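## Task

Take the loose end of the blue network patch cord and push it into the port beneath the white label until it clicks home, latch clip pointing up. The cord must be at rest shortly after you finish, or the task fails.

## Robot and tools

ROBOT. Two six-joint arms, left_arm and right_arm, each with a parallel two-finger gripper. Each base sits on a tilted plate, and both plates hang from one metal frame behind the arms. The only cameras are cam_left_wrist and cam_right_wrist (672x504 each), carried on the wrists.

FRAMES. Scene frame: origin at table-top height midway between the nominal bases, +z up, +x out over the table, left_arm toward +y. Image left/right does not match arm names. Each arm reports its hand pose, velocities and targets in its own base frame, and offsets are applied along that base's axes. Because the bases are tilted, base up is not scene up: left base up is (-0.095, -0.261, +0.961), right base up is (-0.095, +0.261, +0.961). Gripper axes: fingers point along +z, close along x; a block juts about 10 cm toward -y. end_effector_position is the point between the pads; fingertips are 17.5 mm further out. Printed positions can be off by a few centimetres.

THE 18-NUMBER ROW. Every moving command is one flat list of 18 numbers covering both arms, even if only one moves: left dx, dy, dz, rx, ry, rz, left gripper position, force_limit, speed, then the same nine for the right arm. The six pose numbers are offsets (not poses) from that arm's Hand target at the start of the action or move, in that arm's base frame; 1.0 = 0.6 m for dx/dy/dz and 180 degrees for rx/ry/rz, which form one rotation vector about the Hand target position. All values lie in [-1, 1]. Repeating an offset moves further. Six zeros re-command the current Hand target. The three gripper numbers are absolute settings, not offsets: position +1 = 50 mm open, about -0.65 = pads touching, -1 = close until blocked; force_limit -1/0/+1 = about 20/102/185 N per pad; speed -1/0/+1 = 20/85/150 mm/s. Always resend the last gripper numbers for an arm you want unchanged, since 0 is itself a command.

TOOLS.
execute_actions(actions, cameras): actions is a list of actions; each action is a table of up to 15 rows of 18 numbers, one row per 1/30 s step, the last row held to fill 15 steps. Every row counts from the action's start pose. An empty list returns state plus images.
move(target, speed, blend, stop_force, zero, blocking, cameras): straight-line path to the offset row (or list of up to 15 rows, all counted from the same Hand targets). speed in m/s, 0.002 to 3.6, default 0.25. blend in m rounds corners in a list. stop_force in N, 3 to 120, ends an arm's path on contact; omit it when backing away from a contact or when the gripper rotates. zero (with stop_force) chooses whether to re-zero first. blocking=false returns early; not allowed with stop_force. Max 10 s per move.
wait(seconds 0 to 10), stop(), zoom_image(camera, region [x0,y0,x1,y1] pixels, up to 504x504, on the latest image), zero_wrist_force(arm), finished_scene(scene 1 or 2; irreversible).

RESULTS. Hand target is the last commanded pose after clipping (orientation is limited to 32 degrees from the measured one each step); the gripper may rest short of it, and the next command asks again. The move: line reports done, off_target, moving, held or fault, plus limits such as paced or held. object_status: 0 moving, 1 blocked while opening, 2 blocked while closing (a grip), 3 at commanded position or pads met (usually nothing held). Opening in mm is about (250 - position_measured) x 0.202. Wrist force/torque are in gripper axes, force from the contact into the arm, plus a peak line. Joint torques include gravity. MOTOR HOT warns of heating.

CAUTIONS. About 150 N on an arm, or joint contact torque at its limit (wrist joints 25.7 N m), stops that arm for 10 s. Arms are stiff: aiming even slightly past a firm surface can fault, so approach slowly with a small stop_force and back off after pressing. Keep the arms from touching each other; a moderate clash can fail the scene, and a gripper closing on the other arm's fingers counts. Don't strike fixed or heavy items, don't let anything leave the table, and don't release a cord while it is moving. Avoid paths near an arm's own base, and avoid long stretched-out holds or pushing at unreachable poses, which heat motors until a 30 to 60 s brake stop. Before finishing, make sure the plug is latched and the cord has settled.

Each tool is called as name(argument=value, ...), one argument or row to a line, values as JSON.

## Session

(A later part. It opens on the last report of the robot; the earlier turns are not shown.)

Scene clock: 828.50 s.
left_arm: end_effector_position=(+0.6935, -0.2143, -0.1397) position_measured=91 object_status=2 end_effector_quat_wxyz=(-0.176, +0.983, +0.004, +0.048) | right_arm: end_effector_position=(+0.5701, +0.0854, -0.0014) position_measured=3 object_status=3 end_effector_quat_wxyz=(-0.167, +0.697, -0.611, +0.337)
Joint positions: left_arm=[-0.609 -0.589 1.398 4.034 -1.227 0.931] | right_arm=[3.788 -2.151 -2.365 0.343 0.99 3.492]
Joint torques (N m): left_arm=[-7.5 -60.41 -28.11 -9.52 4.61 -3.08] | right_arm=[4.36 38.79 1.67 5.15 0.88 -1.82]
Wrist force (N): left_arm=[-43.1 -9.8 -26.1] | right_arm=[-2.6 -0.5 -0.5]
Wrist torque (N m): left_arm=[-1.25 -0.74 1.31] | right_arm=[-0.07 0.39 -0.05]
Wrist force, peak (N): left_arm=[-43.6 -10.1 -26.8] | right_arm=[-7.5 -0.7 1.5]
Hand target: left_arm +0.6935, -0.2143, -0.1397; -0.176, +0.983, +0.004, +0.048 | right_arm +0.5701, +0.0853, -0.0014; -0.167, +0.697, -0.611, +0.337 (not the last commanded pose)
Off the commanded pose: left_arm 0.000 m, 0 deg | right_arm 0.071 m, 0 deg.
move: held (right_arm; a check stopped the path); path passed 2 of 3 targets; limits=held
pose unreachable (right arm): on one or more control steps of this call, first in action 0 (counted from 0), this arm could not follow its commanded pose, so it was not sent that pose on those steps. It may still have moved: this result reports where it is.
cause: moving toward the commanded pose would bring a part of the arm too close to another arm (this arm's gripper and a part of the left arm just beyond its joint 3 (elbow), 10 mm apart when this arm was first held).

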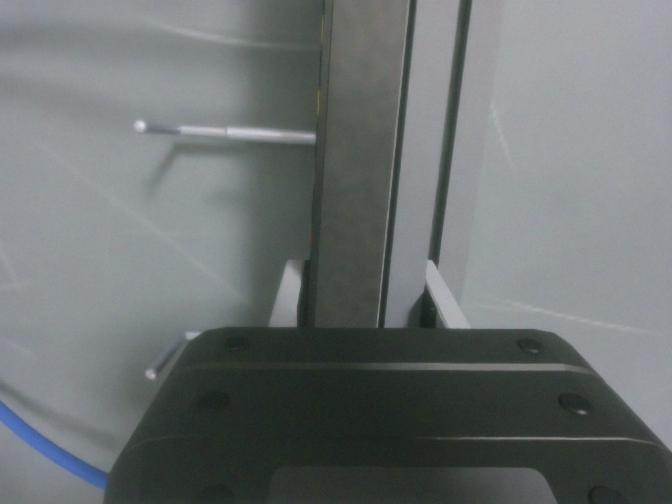

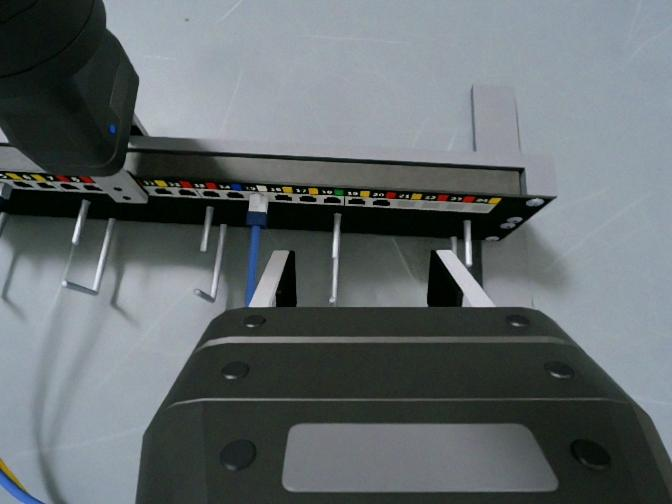

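move(
  target=[
    [0,0,0,0,0,0,-1,-0.3,-1,-0.05,-0.15,0.1,0,0,0,1,-0.3,-1],
    [0,0,0,0,0,0,-1,-0.3,-1,0.1786,-0.104,-0.0,0.0113,0.0788,0.498,1,-0.3,-1],
    [0,0,0,0,0,0,-1,-0.3,-1,0.188,-0.1302,-0.1467,0.0113,0.0788,0.498,1,-0.3,-1],
    [0,0,0,0,0,0,-1,-0.3,-1,0.188,-0.1302,-0.1467,0.0113,0.0788,0.498,-1,0,-1],
  ],
  speed=0.15,
  cameras=["cam_right_wrist"],
)

move(
  target=[0,0,0,0,0,0,1,-0.3,-1,0,0,0,0,0,0,-1,0,-1],
)

move(
  target=[
    [-0.0158,-0.0437,0.16,0,0,0,1,-0.3,-1,0,0,0,0,0,0,-1,0,-1],
    [-0.2,-0.22,0.2265,0.1862,-0.0077,-0.4897,0,-0.3,0,0,0,0,0,0,0,-1,0,-1],
  ],
  speed=0.15,
  cameras=["all"],
)

Scene clock: 857.00 s.
left_arm: end_effector_position=(+0.6935, -0.2143, -0.1397) position_measured=91 object_status=2 end_effector_quat_wxyz=(-0.176, +0.983, +0.004, +0.048) | right_arm: end_effector_position=(+0.6829, +0.0072, -0.0894) position_measured=89 object_status=2 end_effector_quat_wxyz=(-0.297, +0.954, +0.037, +0.032)
Joint positions: left_arm=[-0.609 -0.589 1.398 4.034 -1.227 0.931] | right_arm=[3.131 -2.468 -1.578 -0.626 2.177 1.496]
Joint torques (N m): left_arm=[-5.03 -55.88 -29.69 -13.21 8.77 -3.11] | right_arm=[7.63 47.87 -15.61 -7.37 2.83 -1.82]
Wrist force (N): left_arm=[-44.4 -5.4 -25.9] | right_arm=[50.8 12.6 20.0]
Wrist torque (N m): left_arm=[-1.03 -0.53 2.46] | right_arm=[-0.22 2.34 1.92]
Wrist force, peak (N): left_arm=[-51.5 -11.0 -31.0] | right_arm=[50.8 12.6 20.0]
Hand target: left_arm +0.6935, -0.2143, -0.1397; -0.176, +0.983, +0.004, +0.048 | right_arm +0.6829, +0.0072, -0.0894; -0.297, +0.954, +0.037, +0.032
Off the commanded pose: left_arm 0.000 m, 0 deg | right_arm 0.000 m, 0 deg.
move: done
Images, in order (width x height): cam_right_wrist 672x504.

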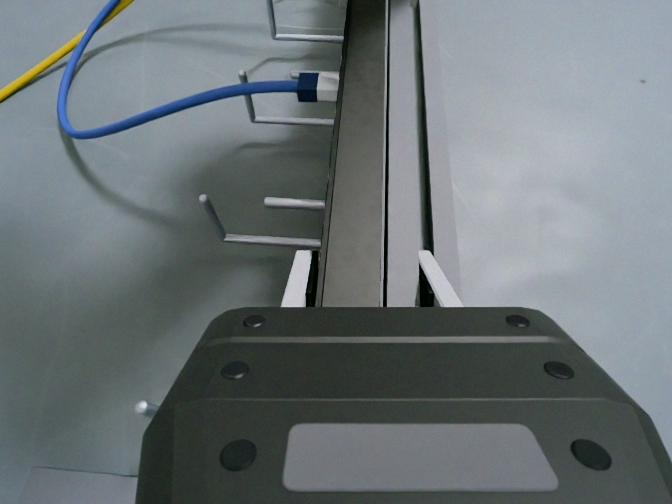

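Scene clock: 858.13 s.
left_arm: end_effector_position=(+0.6935, -0.2143, -0.1397) position_measured=3 object_status=3 end_effector_quat_wxyz=(-0.176, +0.983, +0.004, +0.048) | right_arm: end_effector_position=(+0.6829, +0.0072, -0.0894) position_measured=89 object_status=2 end_effector_quat_wxyz=(-0.297, +0.954, +0.037, +0.032)
Joint positions: left_arm=[-0.608 -0.589 1.398 4.034 -1.227 0.931] | right_arm=[3.131 -2.468 -1.578 -0.626 2.177 1.496]
Joint torques (N m): left_arm=[-15.08 -51.52 -29.59 -0.64 -2.08 2.49] | right_arm=[19.14 53.11 6.6 -1.46 3.05 -1.82]
Wrist force (N): left_arm=[1.9 -3.8 -1.9] | right_arm=[20.6 2.7 1.0]
Wrist torque (N m): left_arm=[-0.47 -0.61 0.10] | right_arm=[-0.30 2.70 2.02]
Wrist force, peak (N): left_arm=[-43.9 -5.6 -25.0] | right_arm=[50.7 12.4 19.4]
Hand target: left_arm +0.6935, -0.2143, -0.1397; -0.176, +0.983, +0.004, +0.048 | right_arm +0.6829, +0.0072, -0.0894; -0.297, +0.954, +0.037, +0.032
Off the commanded pose: left_arm 0.000 m, 0 deg | right_arm 0.000 m, 0 deg.
move: done

Scene clock: 865.73 s.
left_arm: end_effector_position=(+0.5735, -0.3463, -0.0038) position_measured=152 object_status=3 end_effector_quat_wxyz=(-0.343, +0.625, -0.681, +0.165) | right_arm: end_effector_position=(+0.6829, +0.0072, -0.0894) position_measured=89 object_status=2 end_effector_quat_wxyz=(-0.297, +0.954, +0.037, +0.032)
Joint positions: left_arm=[-1.024 -0.912 1.972 3.41 -0.821 2.299] | right_arm=[3.131 -2.468 -1.578 -0.626 2.177 1.496]
Joint torques (N m): left_arm=[-24.31 -47.53 -3.84 -5.58 -1.35 2.5] | right_arm=[20.52 52.85 7.4 -1.51 3.27 -1.86]
Wrist force (N): left_arm=[2.0 -4.2 -1.9] | right_arm=[20.6 2.7 1.3]
Wrist torque (N m): left_arm=[-0.53 -0.59 0.19] | right_arm=[-0.32 2.70 2.02]
Wrist force, peak (N): left_arm=[2.2 -4.5 -2.5] | right_arm=[20.7 2.7 1.4]
Hand target: left_arm +0.5735, -0.3463, -0.0038; -0.343, +0.625, -0.681, +0.165 | right_arm +0.6829, +0.0072, -0.0894; -0.297, +0.954, +0.037, +0.032
Off the commanded pose: left_arm 0.000 m, 0 deg | right_arm 0.000 m, 0 deg.
move: done

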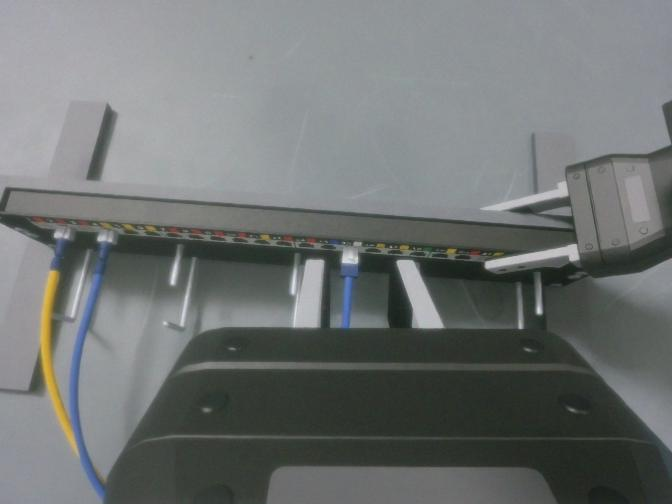

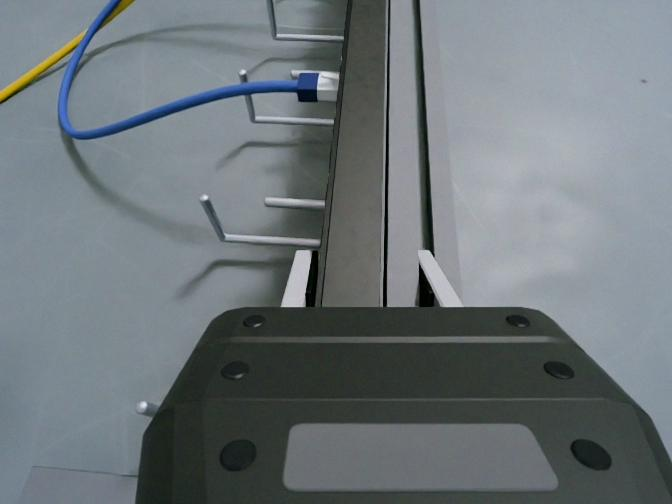

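zoom_image(
  camera="cam_left_wrist",
  region=[320, 225, 380, 285],
)

zoom_image(
  camera="cam_left_wrist",
  region=[80, 205, 140, 265],
)

Scaled by 8.400 from the camera's 672x504 image, which has a finer 960x720 frame.

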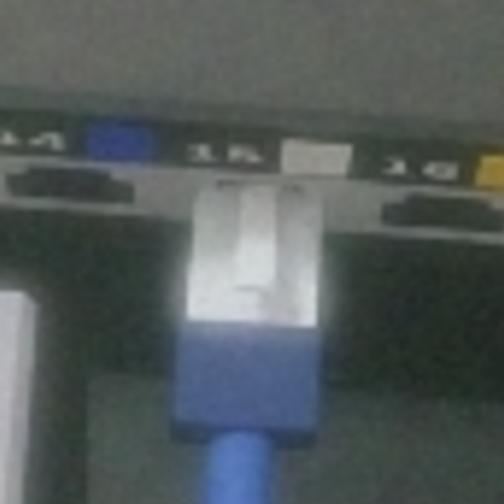

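Scaled by 8.400 from the camera's 672x504 image, which has a finer 960x720 frame.

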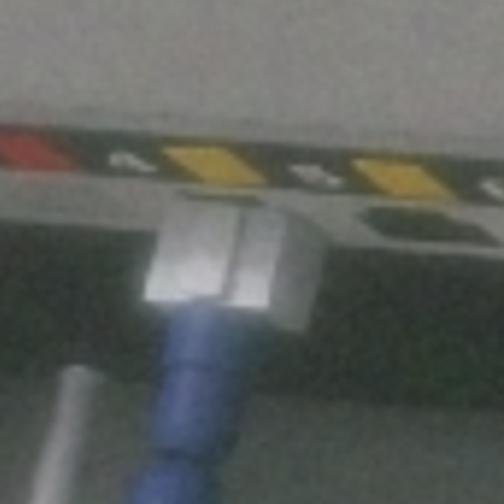

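move(
  target=[0.0867,0.0262,-0.0915,0.0018,0.0051,-0.0186,0,-0.3,0,0,0,0,0,0,0,-1,0,-1],
  speed=0.04,
  stop_force=6,
  cameras=["all"],
)

zoom_image(
  camera="cam_left_wrist",
  region=[270, 200, 450, 340],
)

zoom_image(
  camera="cam_right_wrist",
  region=[240, 30, 370, 160],
)

Scene clock: 878.57 s.
left_arm: end_effector_position=(+0.6255, -0.3306, -0.0587) position_measured=152 object_status=3 end_effector_quat_wxyz=(+0.334, -0.605, +0.703, -0.168) | right_arm: end_effector_position=(+0.6829, +0.0072, -0.0894) position_measured=89 object_status=2 end_effector_quat_wxyz=(-0.297, +0.954, +0.037, +0.032)
Joint positions: left_arm=[-0.922 -0.74 1.88 3.212 -0.879 2.499] | right_arm=[3.131 -2.468 -1.578 -0.626 2.177 1.496]
Joint torques (N m): left_arm=[-3.5 -28.12 -25.23 -5.56 -1.49 2.56] | right_arm=[21.59 53.1 6.98 -1.48 3.36 -1.87]
Wrist force (N): left_arm=[1.6 -4.6 -1.9] | right_arm=[20.5 2.7 1.2]
Wrist torque (N m): left_arm=[-0.58 -0.52 0.21] | right_arm=[-0.31 2.71 2.02]
Wrist force, peak (N): left_arm=[2.0 -4.9 -2.6] | right_arm=[20.7 2.6 1.2]
Hand target: left_arm +0.6255, -0.3306, -0.0587; +0.334, -0.605, +0.703, -0.168 | right_arm +0.6829, +0.0072, -0.0894; -0.297, +0.954, +0.037, +0.032
Off the commanded pose: left_arm 0.000 m, 0 deg | right_arm 0.000 m, 0 deg.
move: done

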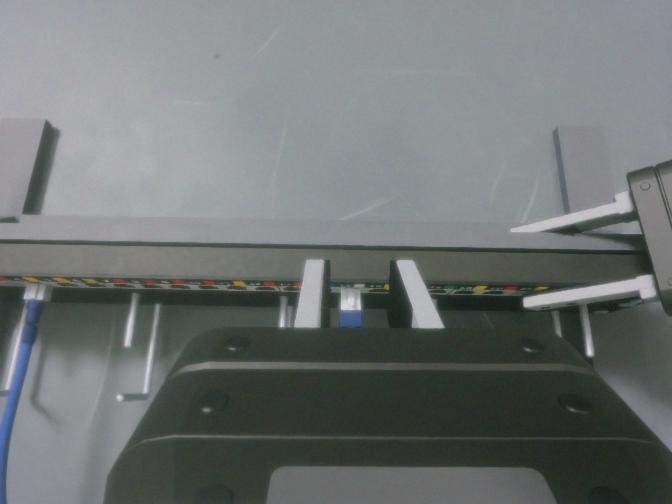

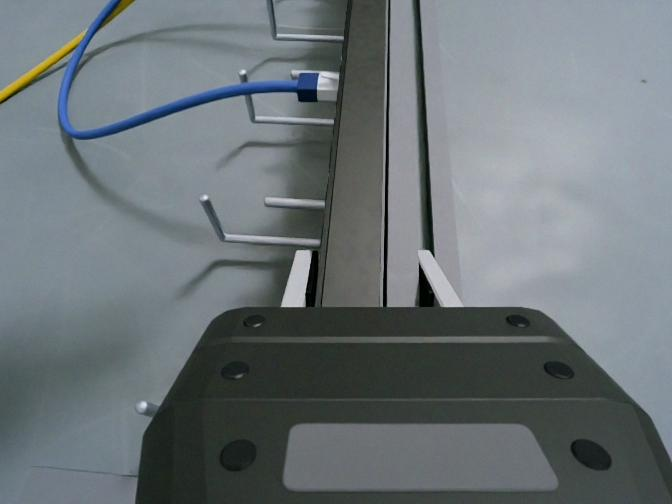

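Scaled by 2.800 from the camera's 672x504 image, which has a finer 960x720 frame.

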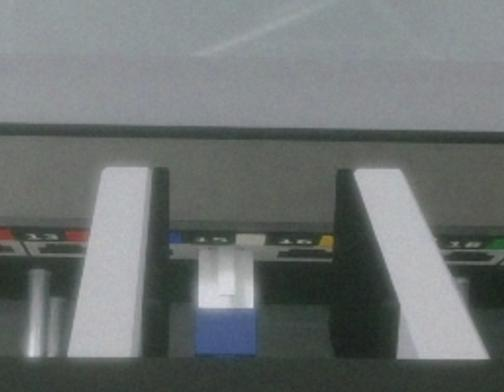

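Scaled by 3.877 from the camera's 672x504 image, which has a finer 960x720 frame.

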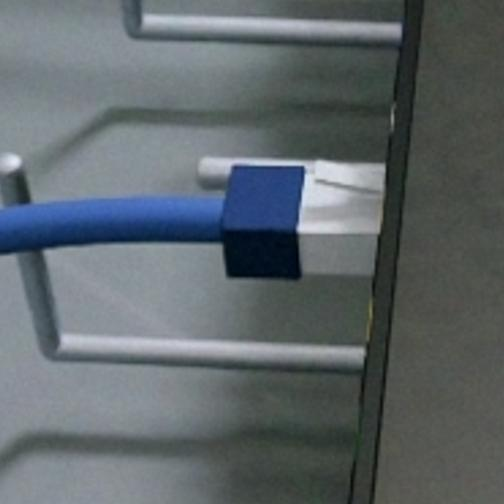

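move(
  target=[
    [0.0132,0.0463,-0.15,0,0,0,0,-0.3,0,0,0,0,0,0,0,-1,0,-1],
    [0.0189,0.0523,-0.192,0,0,0,0,-0.3,0,0,0,0,0,0,0,-1,0,-1],
  ],
  speed=0.06,
  stop_force=6,
  cameras=["all"],
)

zoom_image(
  camera="cam_left_wrist",
  region=[270, 200, 450, 340],
)

zoom_image(
  camera="cam_right_wrist",
  region=[240, 30, 370, 160],
)

Scene clock: 887.63 s.
left_arm: end_effector_position=(+0.6369, -0.2992, -0.1739) position_measured=152 object_status=3 end_effector_quat_wxyz=(+0.334, -0.605, +0.703, -0.168) | right_arm: end_effector_position=(+0.6829, +0.0072, -0.0894) position_measured=89 object_status=2 end_effector_quat_wxyz=(-0.297, +0.954, +0.037, +0.032)
Joint positions: left_arm=[-0.872 -0.472 1.812 2.974 -0.897 2.56] | right_arm=[3.131 -2.468 -1.578 -0.626 2.177 1.496]
Joint torques (N m): left_arm=[-4.05 -31.7 -22.66 -5.58 -1.71 2.43] | right_arm=[20.49 52.84 7.32 -1.45 3.28 -1.91]
Wrist force (N): left_arm=[1.8 -4.6 -2.0] | right_arm=[20.3 2.7 1.3]
Wrist torque (N m): left_arm=[-0.56 -0.55 0.20] | right_arm=[-0.32 2.73 2.02]
Wrist force, peak (N): left_arm=[2.0 -5.4 -2.3] | right_arm=[20.7 2.7 1.2]
Hand target: left_arm +0.6369, -0.2992, -0.1739; +0.334, -0.605, +0.703, -0.168 | right_arm +0.6829, +0.0072, -0.0894; -0.297, +0.954, +0.037, +0.032
Off the commanded pose: left_arm 0.000 m, 0 deg | right_arm 0.000 m, 0 deg.
move: done

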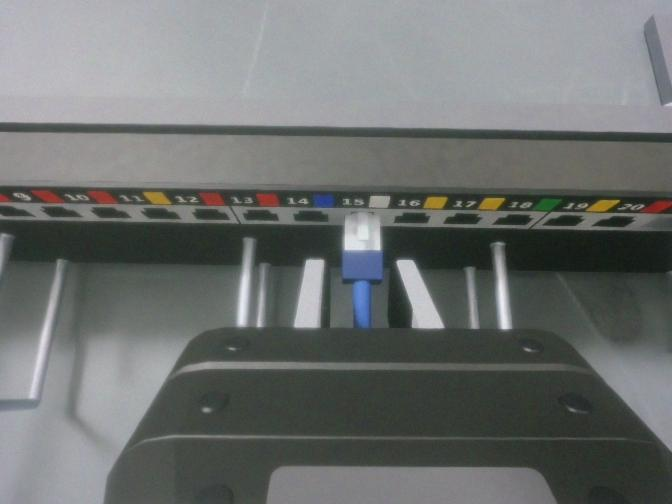

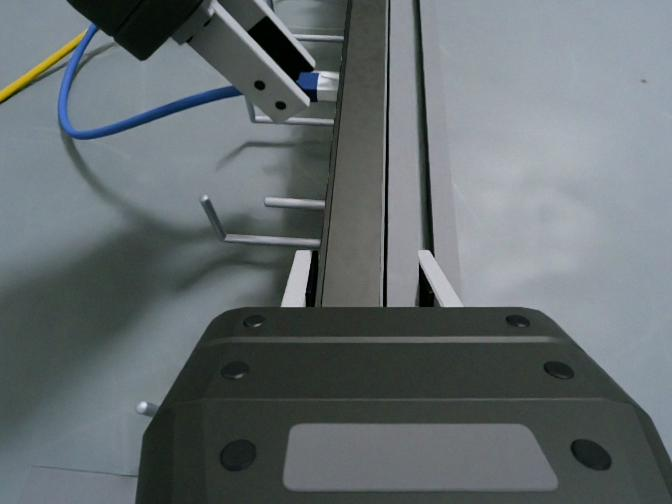

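Scaled by 2.800 from the camera's 672x504 image, which has a finer 960x720 frame.

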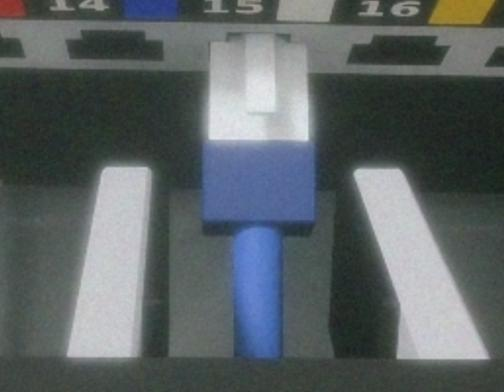

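Scaled by 3.877 from the camera's 672x504 image, which has a finer 960x720 frame.

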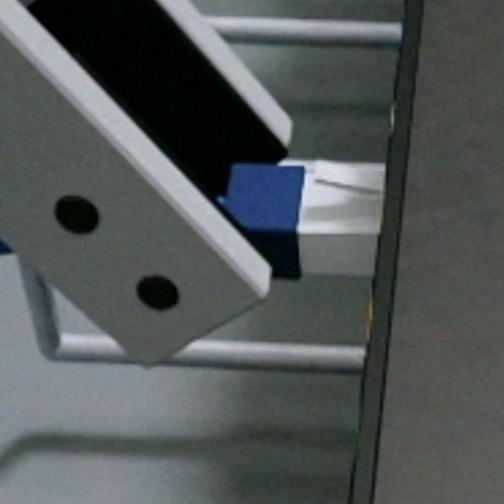

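move(
  target=[
    [0.0133,0,0.0013,0,0,0,0,-0.3,0,0,0,0,0,0,0,-1,0,-1],
    [0.0133,0,0.0013,0,0,0,-1,0,-1,0,0,0,0,0,0,-1,0,-1],
  ],
  speed=0.03,
)

move(
  target=[0.018,0,0.0017,0,0,0,-1,0,-1,0,0,0,0,0,0,-1,0,-1],
  speed=0.006,
  stop_force=105,
  cameras=["all"],
)

zoom_image(
  camera="cam_left_wrist",
  region=[270, 200, 450, 340],
)

zoom_image(
  camera="cam_right_wrist",
  region=[240, 30, 370, 160],
)

Scene clock: 896.43 s.
left_arm: end_effector_position=(+0.6448, -0.2993, -0.1732) position_measured=197 object_status=2 end_effector_quat_wxyz=(+0.334, -0.605, +0.703, -0.168) | right_arm: end_effector_position=(+0.6829, +0.0072, -0.0894) position_measured=89 object_status=2 end_effector_quat_wxyz=(-0.297, +0.954, +0.037, +0.032)
Joint positions: left_arm=[-0.861 -0.468 1.792 2.982 -0.902 2.572] | right_arm=[3.131 -2.468 -1.578 -0.626 2.177 1.496]
Joint torques (N m): left_arm=[-4.12 -33.42 -19.41 -2.22 5.11 1.91] | right_arm=[20.64 52.75 7.13 -1.82 3.19 -1.87]
Wrist force (N): left_arm=[12.1 -1.5 -3.2] | right_arm=[21.3 1.4 4.5]
Wrist torque (N m): left_arm=[-0.50 -0.38 0.38] | right_arm=[-0.36 2.67 1.98]
Wrist force, peak (N): left_arm=[12.3 -1.2 -3.4] | right_arm=[21.8 1.7 4.0]
Hand target: left_arm +0.6448, -0.2992, -0.1731; +0.334, -0.605, +0.703, -0.168 | right_arm +0.6829, +0.0072, -0.0894; -0.297, +0.954, +0.037, +0.032
Off the commanded pose: left_arm 0.000 m, 0 deg | right_arm 0.000 m, 0 deg.
move: done

Scene clock: 899.47 s.
left_arm: end_effector_position=(+0.6553, -0.2993, -0.1722) position_measured=197 object_status=2 end_effector_quat_wxyz=(+0.334, -0.605, +0.703, -0.168) | right_arm: end_effector_position=(+0.6873, +0.0071, -0.0870) position_measured=89 object_status=2 end_effector_quat_wxyz=(-0.297, +0.953, +0.040, +0.042)
Joint positions: left_arm=[-0.847 -0.463 1.765 2.994 -0.907 2.588] | right_arm=[3.131 -2.468 -1.579 -0.604 2.177 1.496]
Joint torques (N m): left_arm=[22.22 -53.79 -15.31 -7.43 13.37 -2.31] | right_arm=[24.23 69.14 -16.73 -9.4 11.45 -3.85]
Wrist force (N): left_arm=[22.3 50.6 -94.3] | right_arm=[78.3 37.3 48.9]
Wrist torque (N m): left_arm=[-0.15 -0.22 0.52] | right_arm=[-1.18 4.00 5.33]
Wrist force, peak (N): left_arm=[19.2 57.4 -102.3] | right_arm=[84.6 39.1 50.7]
Hand target: left_arm +0.6553, -0.2993, -0.1721; +0.334, -0.605, +0.703, -0.168 | right_arm +0.6829, +0.0072, -0.0894; -0.297, +0.954, +0.037, +0.032
Off the commanded pose: left_arm 0.000 m, 0 deg | right_arm 0.005 m, 1 deg.
move: contact (left_arm), off_target (right_arm)

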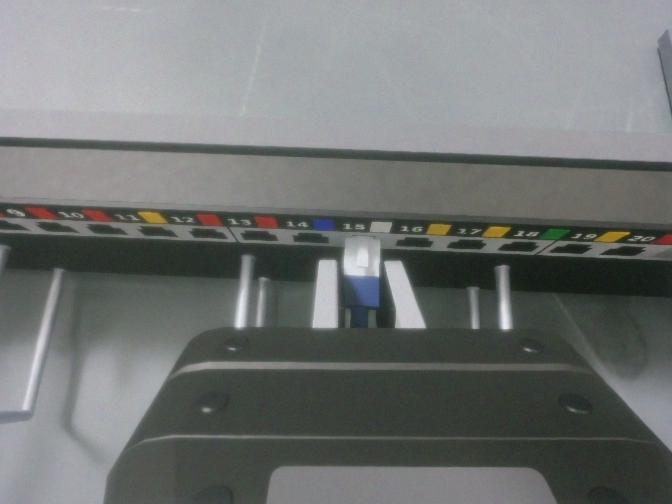

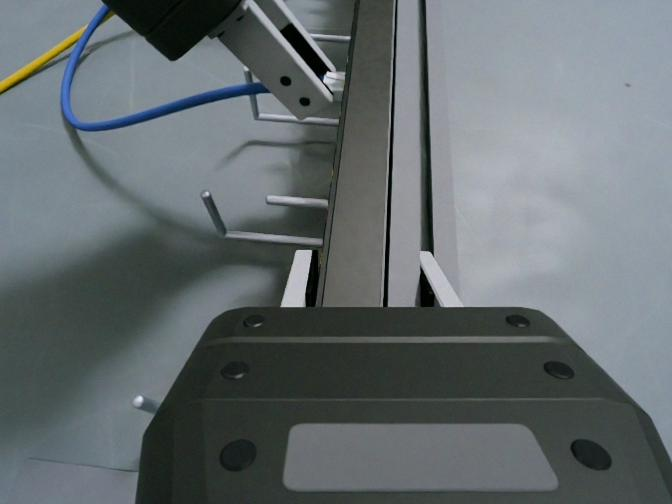

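Scaled by 2.800 from the camera's 672x504 image, which has a finer 960x720 frame.

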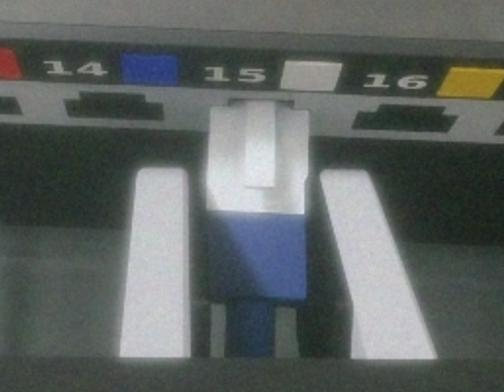

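Scaled by 3.877 from the camera's 672x504 image, which has a finer 960x720 frame.

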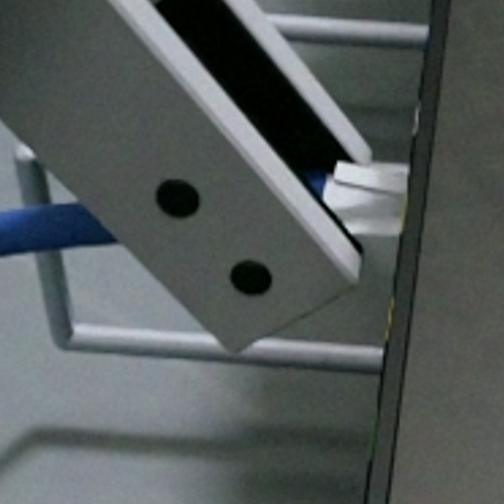

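move(
  target=[-0.012,0,-0.0011,0,0,0,-1,0,-1,0,0,0,0,0,0,-1,0,-1],
  speed=0.02,
)

move(
  target=[-0.025,0,-0.0024,0,0,0,-1,0,-1,0,0,0,0,0,0,-1,0,-1],
  speed=0.006,
  stop_force=15,
  cameras=["all"],
)

zoom_image(
  camera="cam_left_wrist",
  region=[270, 180, 450, 320],
)

Scene clock: 903.70 s.
left_arm: end_effector_position=(+0.6483, -0.2992, -0.1727) position_measured=197 object_status=2 end_effector_quat_wxyz=(+0.334, -0.605, +0.703, -0.168) | right_arm: end_effector_position=(+0.6828, +0.0072, -0.0894) position_measured=89 object_status=2 end_effector_quat_wxyz=(-0.297, +0.954, +0.037, +0.032)
Joint positions: left_arm=[-0.856 -0.467 1.783 2.986 -0.903 2.577] | right_arm=[3.131 -2.468 -1.578 -0.626 2.177 1.496]
Joint torques (N m): left_arm=[-19.37 -60.99 -1.35 -7.12 6.52 -2.27] | right_arm=[23.51 38.46 7.1 -4.13 0.72 -5.49]
Wrist force (N): left_arm=[10.3 7.6 -4.2] | right_arm=[19.7 3.0 11.2]
Wrist torque (N m): left_arm=[-0.40 -0.44 0.50] | right_arm=[-0.28 6.63 4.27]
Wrist force, peak (N): left_arm=[22.0 50.9 -94.4] | right_arm=[78.5 37.4 48.8]
Hand target: left_arm +0.6481, -0.2993, -0.1728; +0.334, -0.605, +0.703, -0.168 | right_arm +0.6829, +0.0072, -0.0894; -0.297, +0.954, +0.037, +0.032
Off the commanded pose: left_arm 0.000 m, 0 deg | right_arm 0.000 m, 0 deg.
move: done

Scene clock: 904.80 s.
left_arm: end_effector_position=(+0.6480, -0.2993, -0.1727) position_measured=197 object_status=2 end_effector_quat_wxyz=(+0.334, -0.605, +0.703, -0.168) | right_arm: end_effector_position=(+0.6829, +0.0072, -0.0894) position_measured=89 object_status=2 end_effector_quat_wxyz=(-0.297, +0.954, +0.037, +0.032)
Joint positions: left_arm=[-0.857 -0.467 1.784 2.986 -0.903 2.577] | right_arm=[3.131 -2.468 -1.578 -0.626 2.177 1.496]
Joint torques (N m): left_arm=[2.47 -36.07 -24.57 -3.9 1.27 2.27] | right_arm=[18.32 35.52 11.74 -1.97 0.12 -3.27]
Wrist force (N): left_arm=[8.6 5.2 -5.0] | right_arm=[14.6 -1.6 5.3]
Wrist torque (N m): left_arm=[-0.40 -0.45 0.48] | right_arm=[-0.40 6.44 4.28]
Wrist force, peak (N): left_arm=[10.1 7.3 -4.2] | right_arm=[19.6 2.9 10.6]
Hand target: left_arm +0.6480, -0.2993, -0.1727; +0.334, -0.605, +0.703, -0.168 (not the last commanded pose) | right_arm +0.6829, +0.0072, -0.0894; -0.297, +0.954, +0.037, +0.032
Off the commanded pose: left_arm 0.015 m, 0 deg | right_arm 0.000 m, 0 deg.
move: contact (left_arm)

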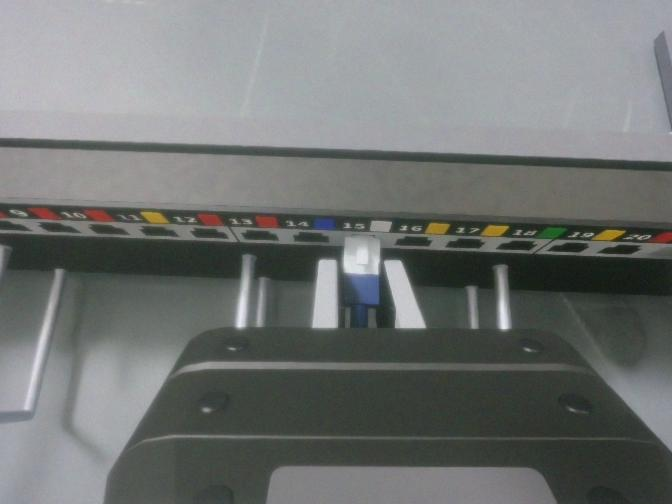

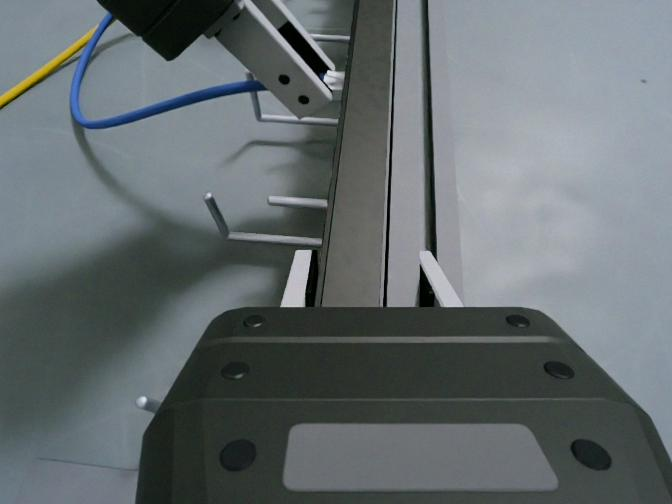

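Scaled by 2.800 from the camera's 672x504 image, which has a finer 960x720 frame.

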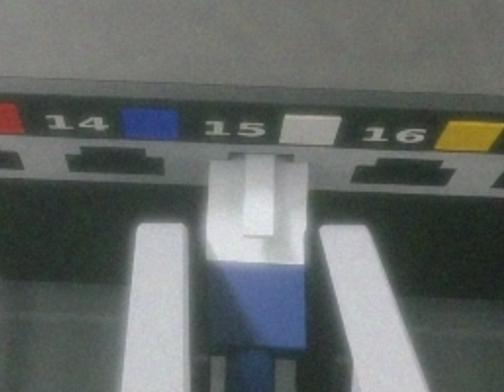

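move(
  target=[-0.02,0,-0.0019,0,0,0,-1,0,-1,0,0,0,0,0,0,-1,0,-1],
  speed=0.006,
  stop_force=28,
  cameras=["all"],
)

zoom_image(
  camera="cam_left_wrist",
  region=[270, 180, 450, 320],
)

Scene clock: 908.13 s.
left_arm: end_effector_position=(+0.6462, -0.2992, -0.1729) position_measured=197 object_status=2 end_effector_quat_wxyz=(+0.334, -0.605, +0.703, -0.168) | right_arm: end_effector_position=(+0.6829, +0.0072, -0.0894) position_measured=89 object_status=2 end_effector_quat_wxyz=(-0.297, +0.954, +0.037, +0.032)
Joint positions: left_arm=[-0.859 -0.468 1.788 2.984 -0.902 2.574] | right_arm=[3.131 -2.468 -1.578 -0.626 2.177 1.496]
Joint torques (N m): left_arm=[-2.91 -29.03 -14.27 -1.29 -1.17 2.41] | right_arm=[16.65 46.45 11.11 0.59 0.19 -2.87]
Wrist force (N): left_arm=[10.4 -16.6 6.6] | right_arm=[2.7 -6.4 3.6]
Wrist torque (N m): left_arm=[-0.87 -0.48 0.44] | right_arm=[-0.46 6.10 4.01]
Wrist force, peak (N): left_arm=[11.5 -23.4 13.0] | right_arm=[14.8 -1.6 5.6]
Hand target: left_arm +0.6462, -0.2992, -0.1729; +0.334, -0.605, +0.703, -0.168 (not the last commanded pose) | right_arm +0.6829, +0.0072, -0.0894; -0.297, +0.954, +0.037, +0.032
Off the commanded pose: left_arm 0.010 m, 0 deg | right_arm 0.000 m, 0 deg.
move: contact (left_arm)

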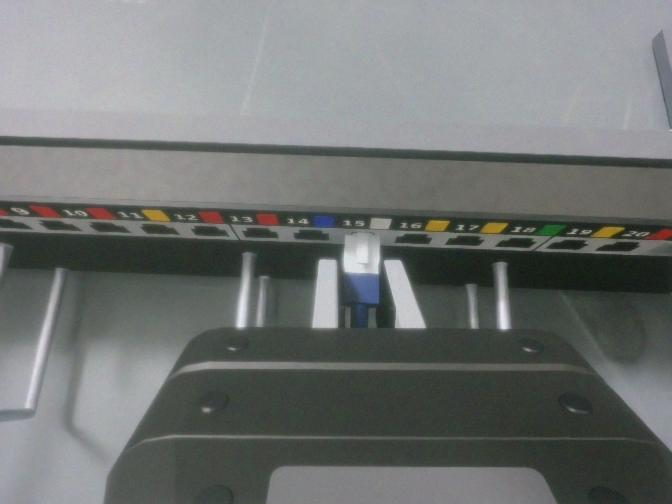

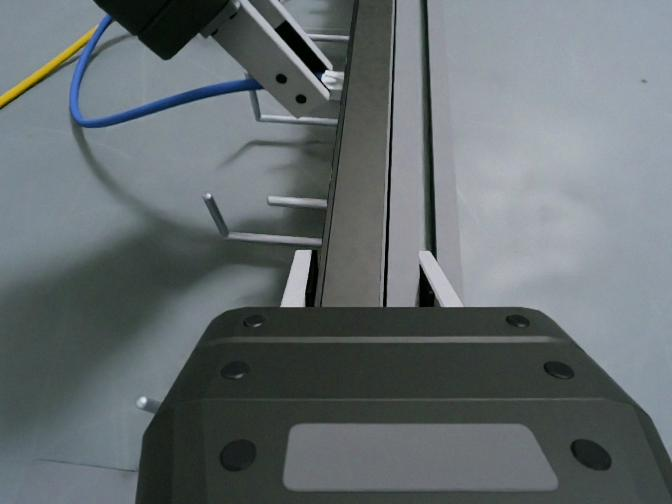

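Scaled by 2.800 from the camera's 672x504 image, which has a finer 960x720 frame.

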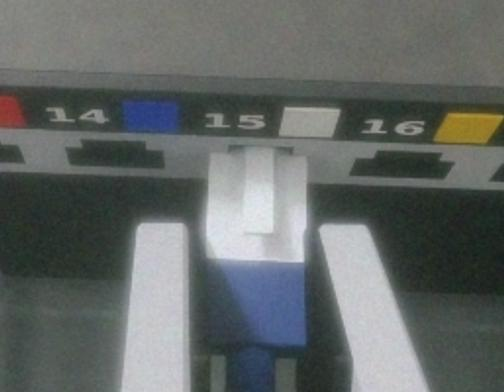

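move(
  target=[
    [0.003,0,0.0003,0,0,0,-1,0,-1,0,0,0,0,0,0,-1,0,-1],
    [0.003,0,0.0003,0,0,0,0,0,-1,0,0,0,0,0,0,1,0,-1],
    [-0.09,-0.027,0.095,0,0,0,0,0,-1,-0.0094,0.0262,0.15,0,0,0,1,0,-1],
  ],
  speed=0.07,
)

wait(
  seconds=3,
  cameras=["all"],
)

zoom_image(
  camera="cam_left_wrist",
  region=[320, 180, 400, 260],
)

Scene clock: 915.13 s.
left_arm: end_effector_position=(+0.5923, -0.3154, -0.1159) position_measured=152 object_status=3 end_effector_quat_wxyz=(+0.334, -0.605, +0.703, -0.168) | right_arm: end_effector_position=(+0.6772, +0.0229, +0.0005) position_measured=3 object_status=3 end_effector_quat_wxyz=(-0.297, +0.954, +0.037, +0.032)
Joint positions: left_arm=[-0.954 -0.642 1.955 3.064 -0.868 2.46] | right_arm=[3.155 -2.3 -1.607 -0.749 2.176 1.524]
Joint torques (N m): left_arm=[-24.2 -53.34 0.86 -1.42 3.16 -1.9] | right_arm=[22.18 57.42 8.77 1.79 0.34 1.29]
Wrist force (N): left_arm=[2.3 -2.5 -1.3] | right_arm=[-5.1 -3.1 2.6]
Wrist torque (N m): left_arm=[-0.24 -0.63 0.32] | right_arm=[-0.50 0.86 -0.07]
Wrist force, peak (N): left_arm=[6.7 18.2 -18.1] | right_arm=[20.9 0.9 6.3]
Hand target: left_arm +0.5922, -0.3154, -0.1159; +0.334, -0.605, +0.703, -0.168 | right_arm +0.6772, +0.0229, +0.0006; -0.297, +0.954, +0.037, +0.032
Off the commanded pose: left_arm 0.000 m, 0 deg | right_arm 0.000 m, 0 deg.
move: done

Scene clock: 918.13 s.
left_arm: end_effector_position=(+0.5922, -0.3154, -0.1159) position_measured=152 object_status=3 end_effector_quat_wxyz=(+0.334, -0.605, +0.703, -0.168) | right_arm: end_effector_position=(+0.6772, +0.0229, +0.0006) position_measured=3 object_status=3 end_effector_quat_wxyz=(-0.297, +0.954, +0.037, +0.032)
Joint positions: left_arm=[-0.954 -0.642 1.955 3.065 -0.868 2.459] | right_arm=[3.155 -2.3 -1.607 -0.749 2.176 1.524]
Joint torques (N m): left_arm=[-24.6 -52.39 1.58 -1.6 3.09 -1.96] | right_arm=[21.86 57.4 11.12 1.68 0.26 1.22]
Wrist force (N): left_arm=[2.3 -2.6 -1.7] | right_arm=[-5.1 -2.9 2.7]
Wrist torque (N m): left_arm=[-0.26 -0.64 0.33] | right_arm=[-0.47 0.86 -0.07]
Wrist force, peak (N): left_arm=[2.5 -2.7 -1.8] | right_arm=[-5.3 -3.1 2.7]
Hand target: left_arm +0.5922, -0.3154, -0.1159; +0.334, -0.605, +0.703, -0.168 | right_arm +0.6772, +0.0229, +0.0006; -0.297, +0.954, +0.037, +0.032
Tool commands: left_gripper/position=+0.0 left_gripper/force_limit=+0.0 left_gripper/speed=-1.0 right_gripper/position=+1.0 right_gripper/force_limit=+0.0 right_gripper/speed=-1.0
Off the commanded pose: left_arm 0.000 m, 0 deg | right_arm 0.000 m, 0 deg.
wait: 3.00 s; at rest by 0.17 s

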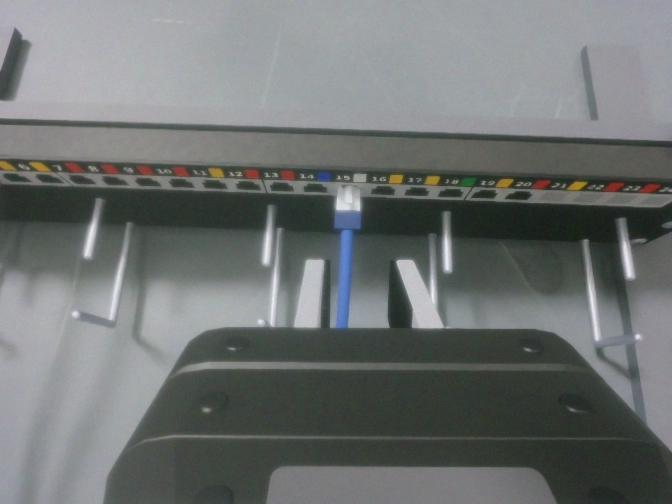

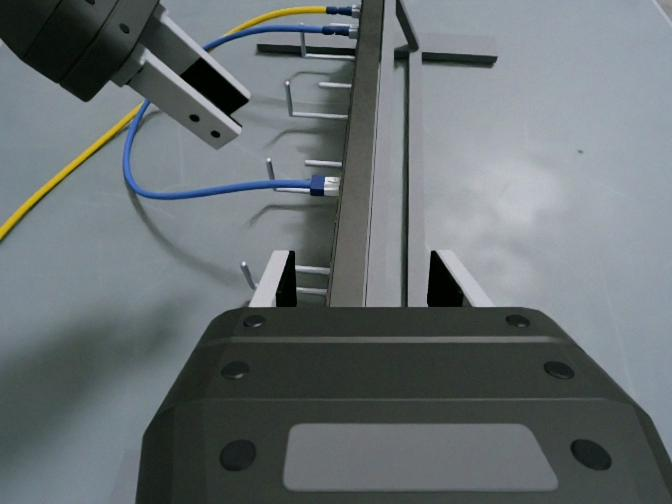

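Scaled by 6.300 from the camera's 672x504 image, which has a finer 960x720 frame.

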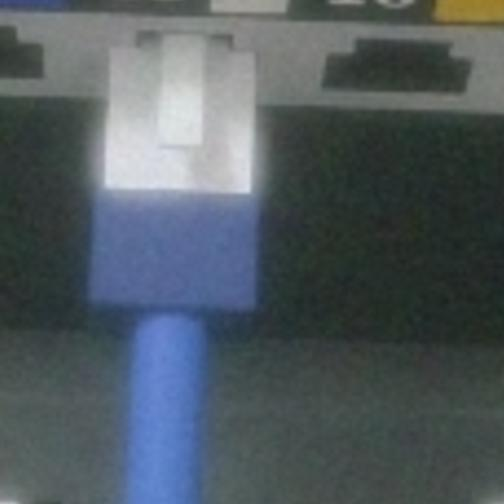

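zoom_image(
  camera="cam_right_wrist",
  region=[300, 165, 350, 205],
)

zoom_image(
  camera="cam_right_wrist",
  region=[320, 0, 370, 40],
)

Scaled by 10.080 from the camera's 672x504 image, which has a finer 960x720 frame.

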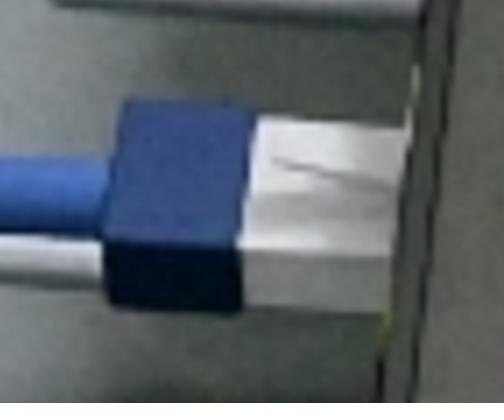

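Scaled by 10.080 from the camera's 672x504 image, which has a finer 960x720 frame.

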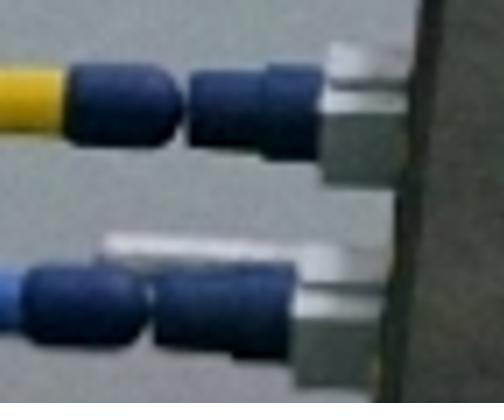

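finished_scene(
  scene=1,
)

The scene is finished: the task was done.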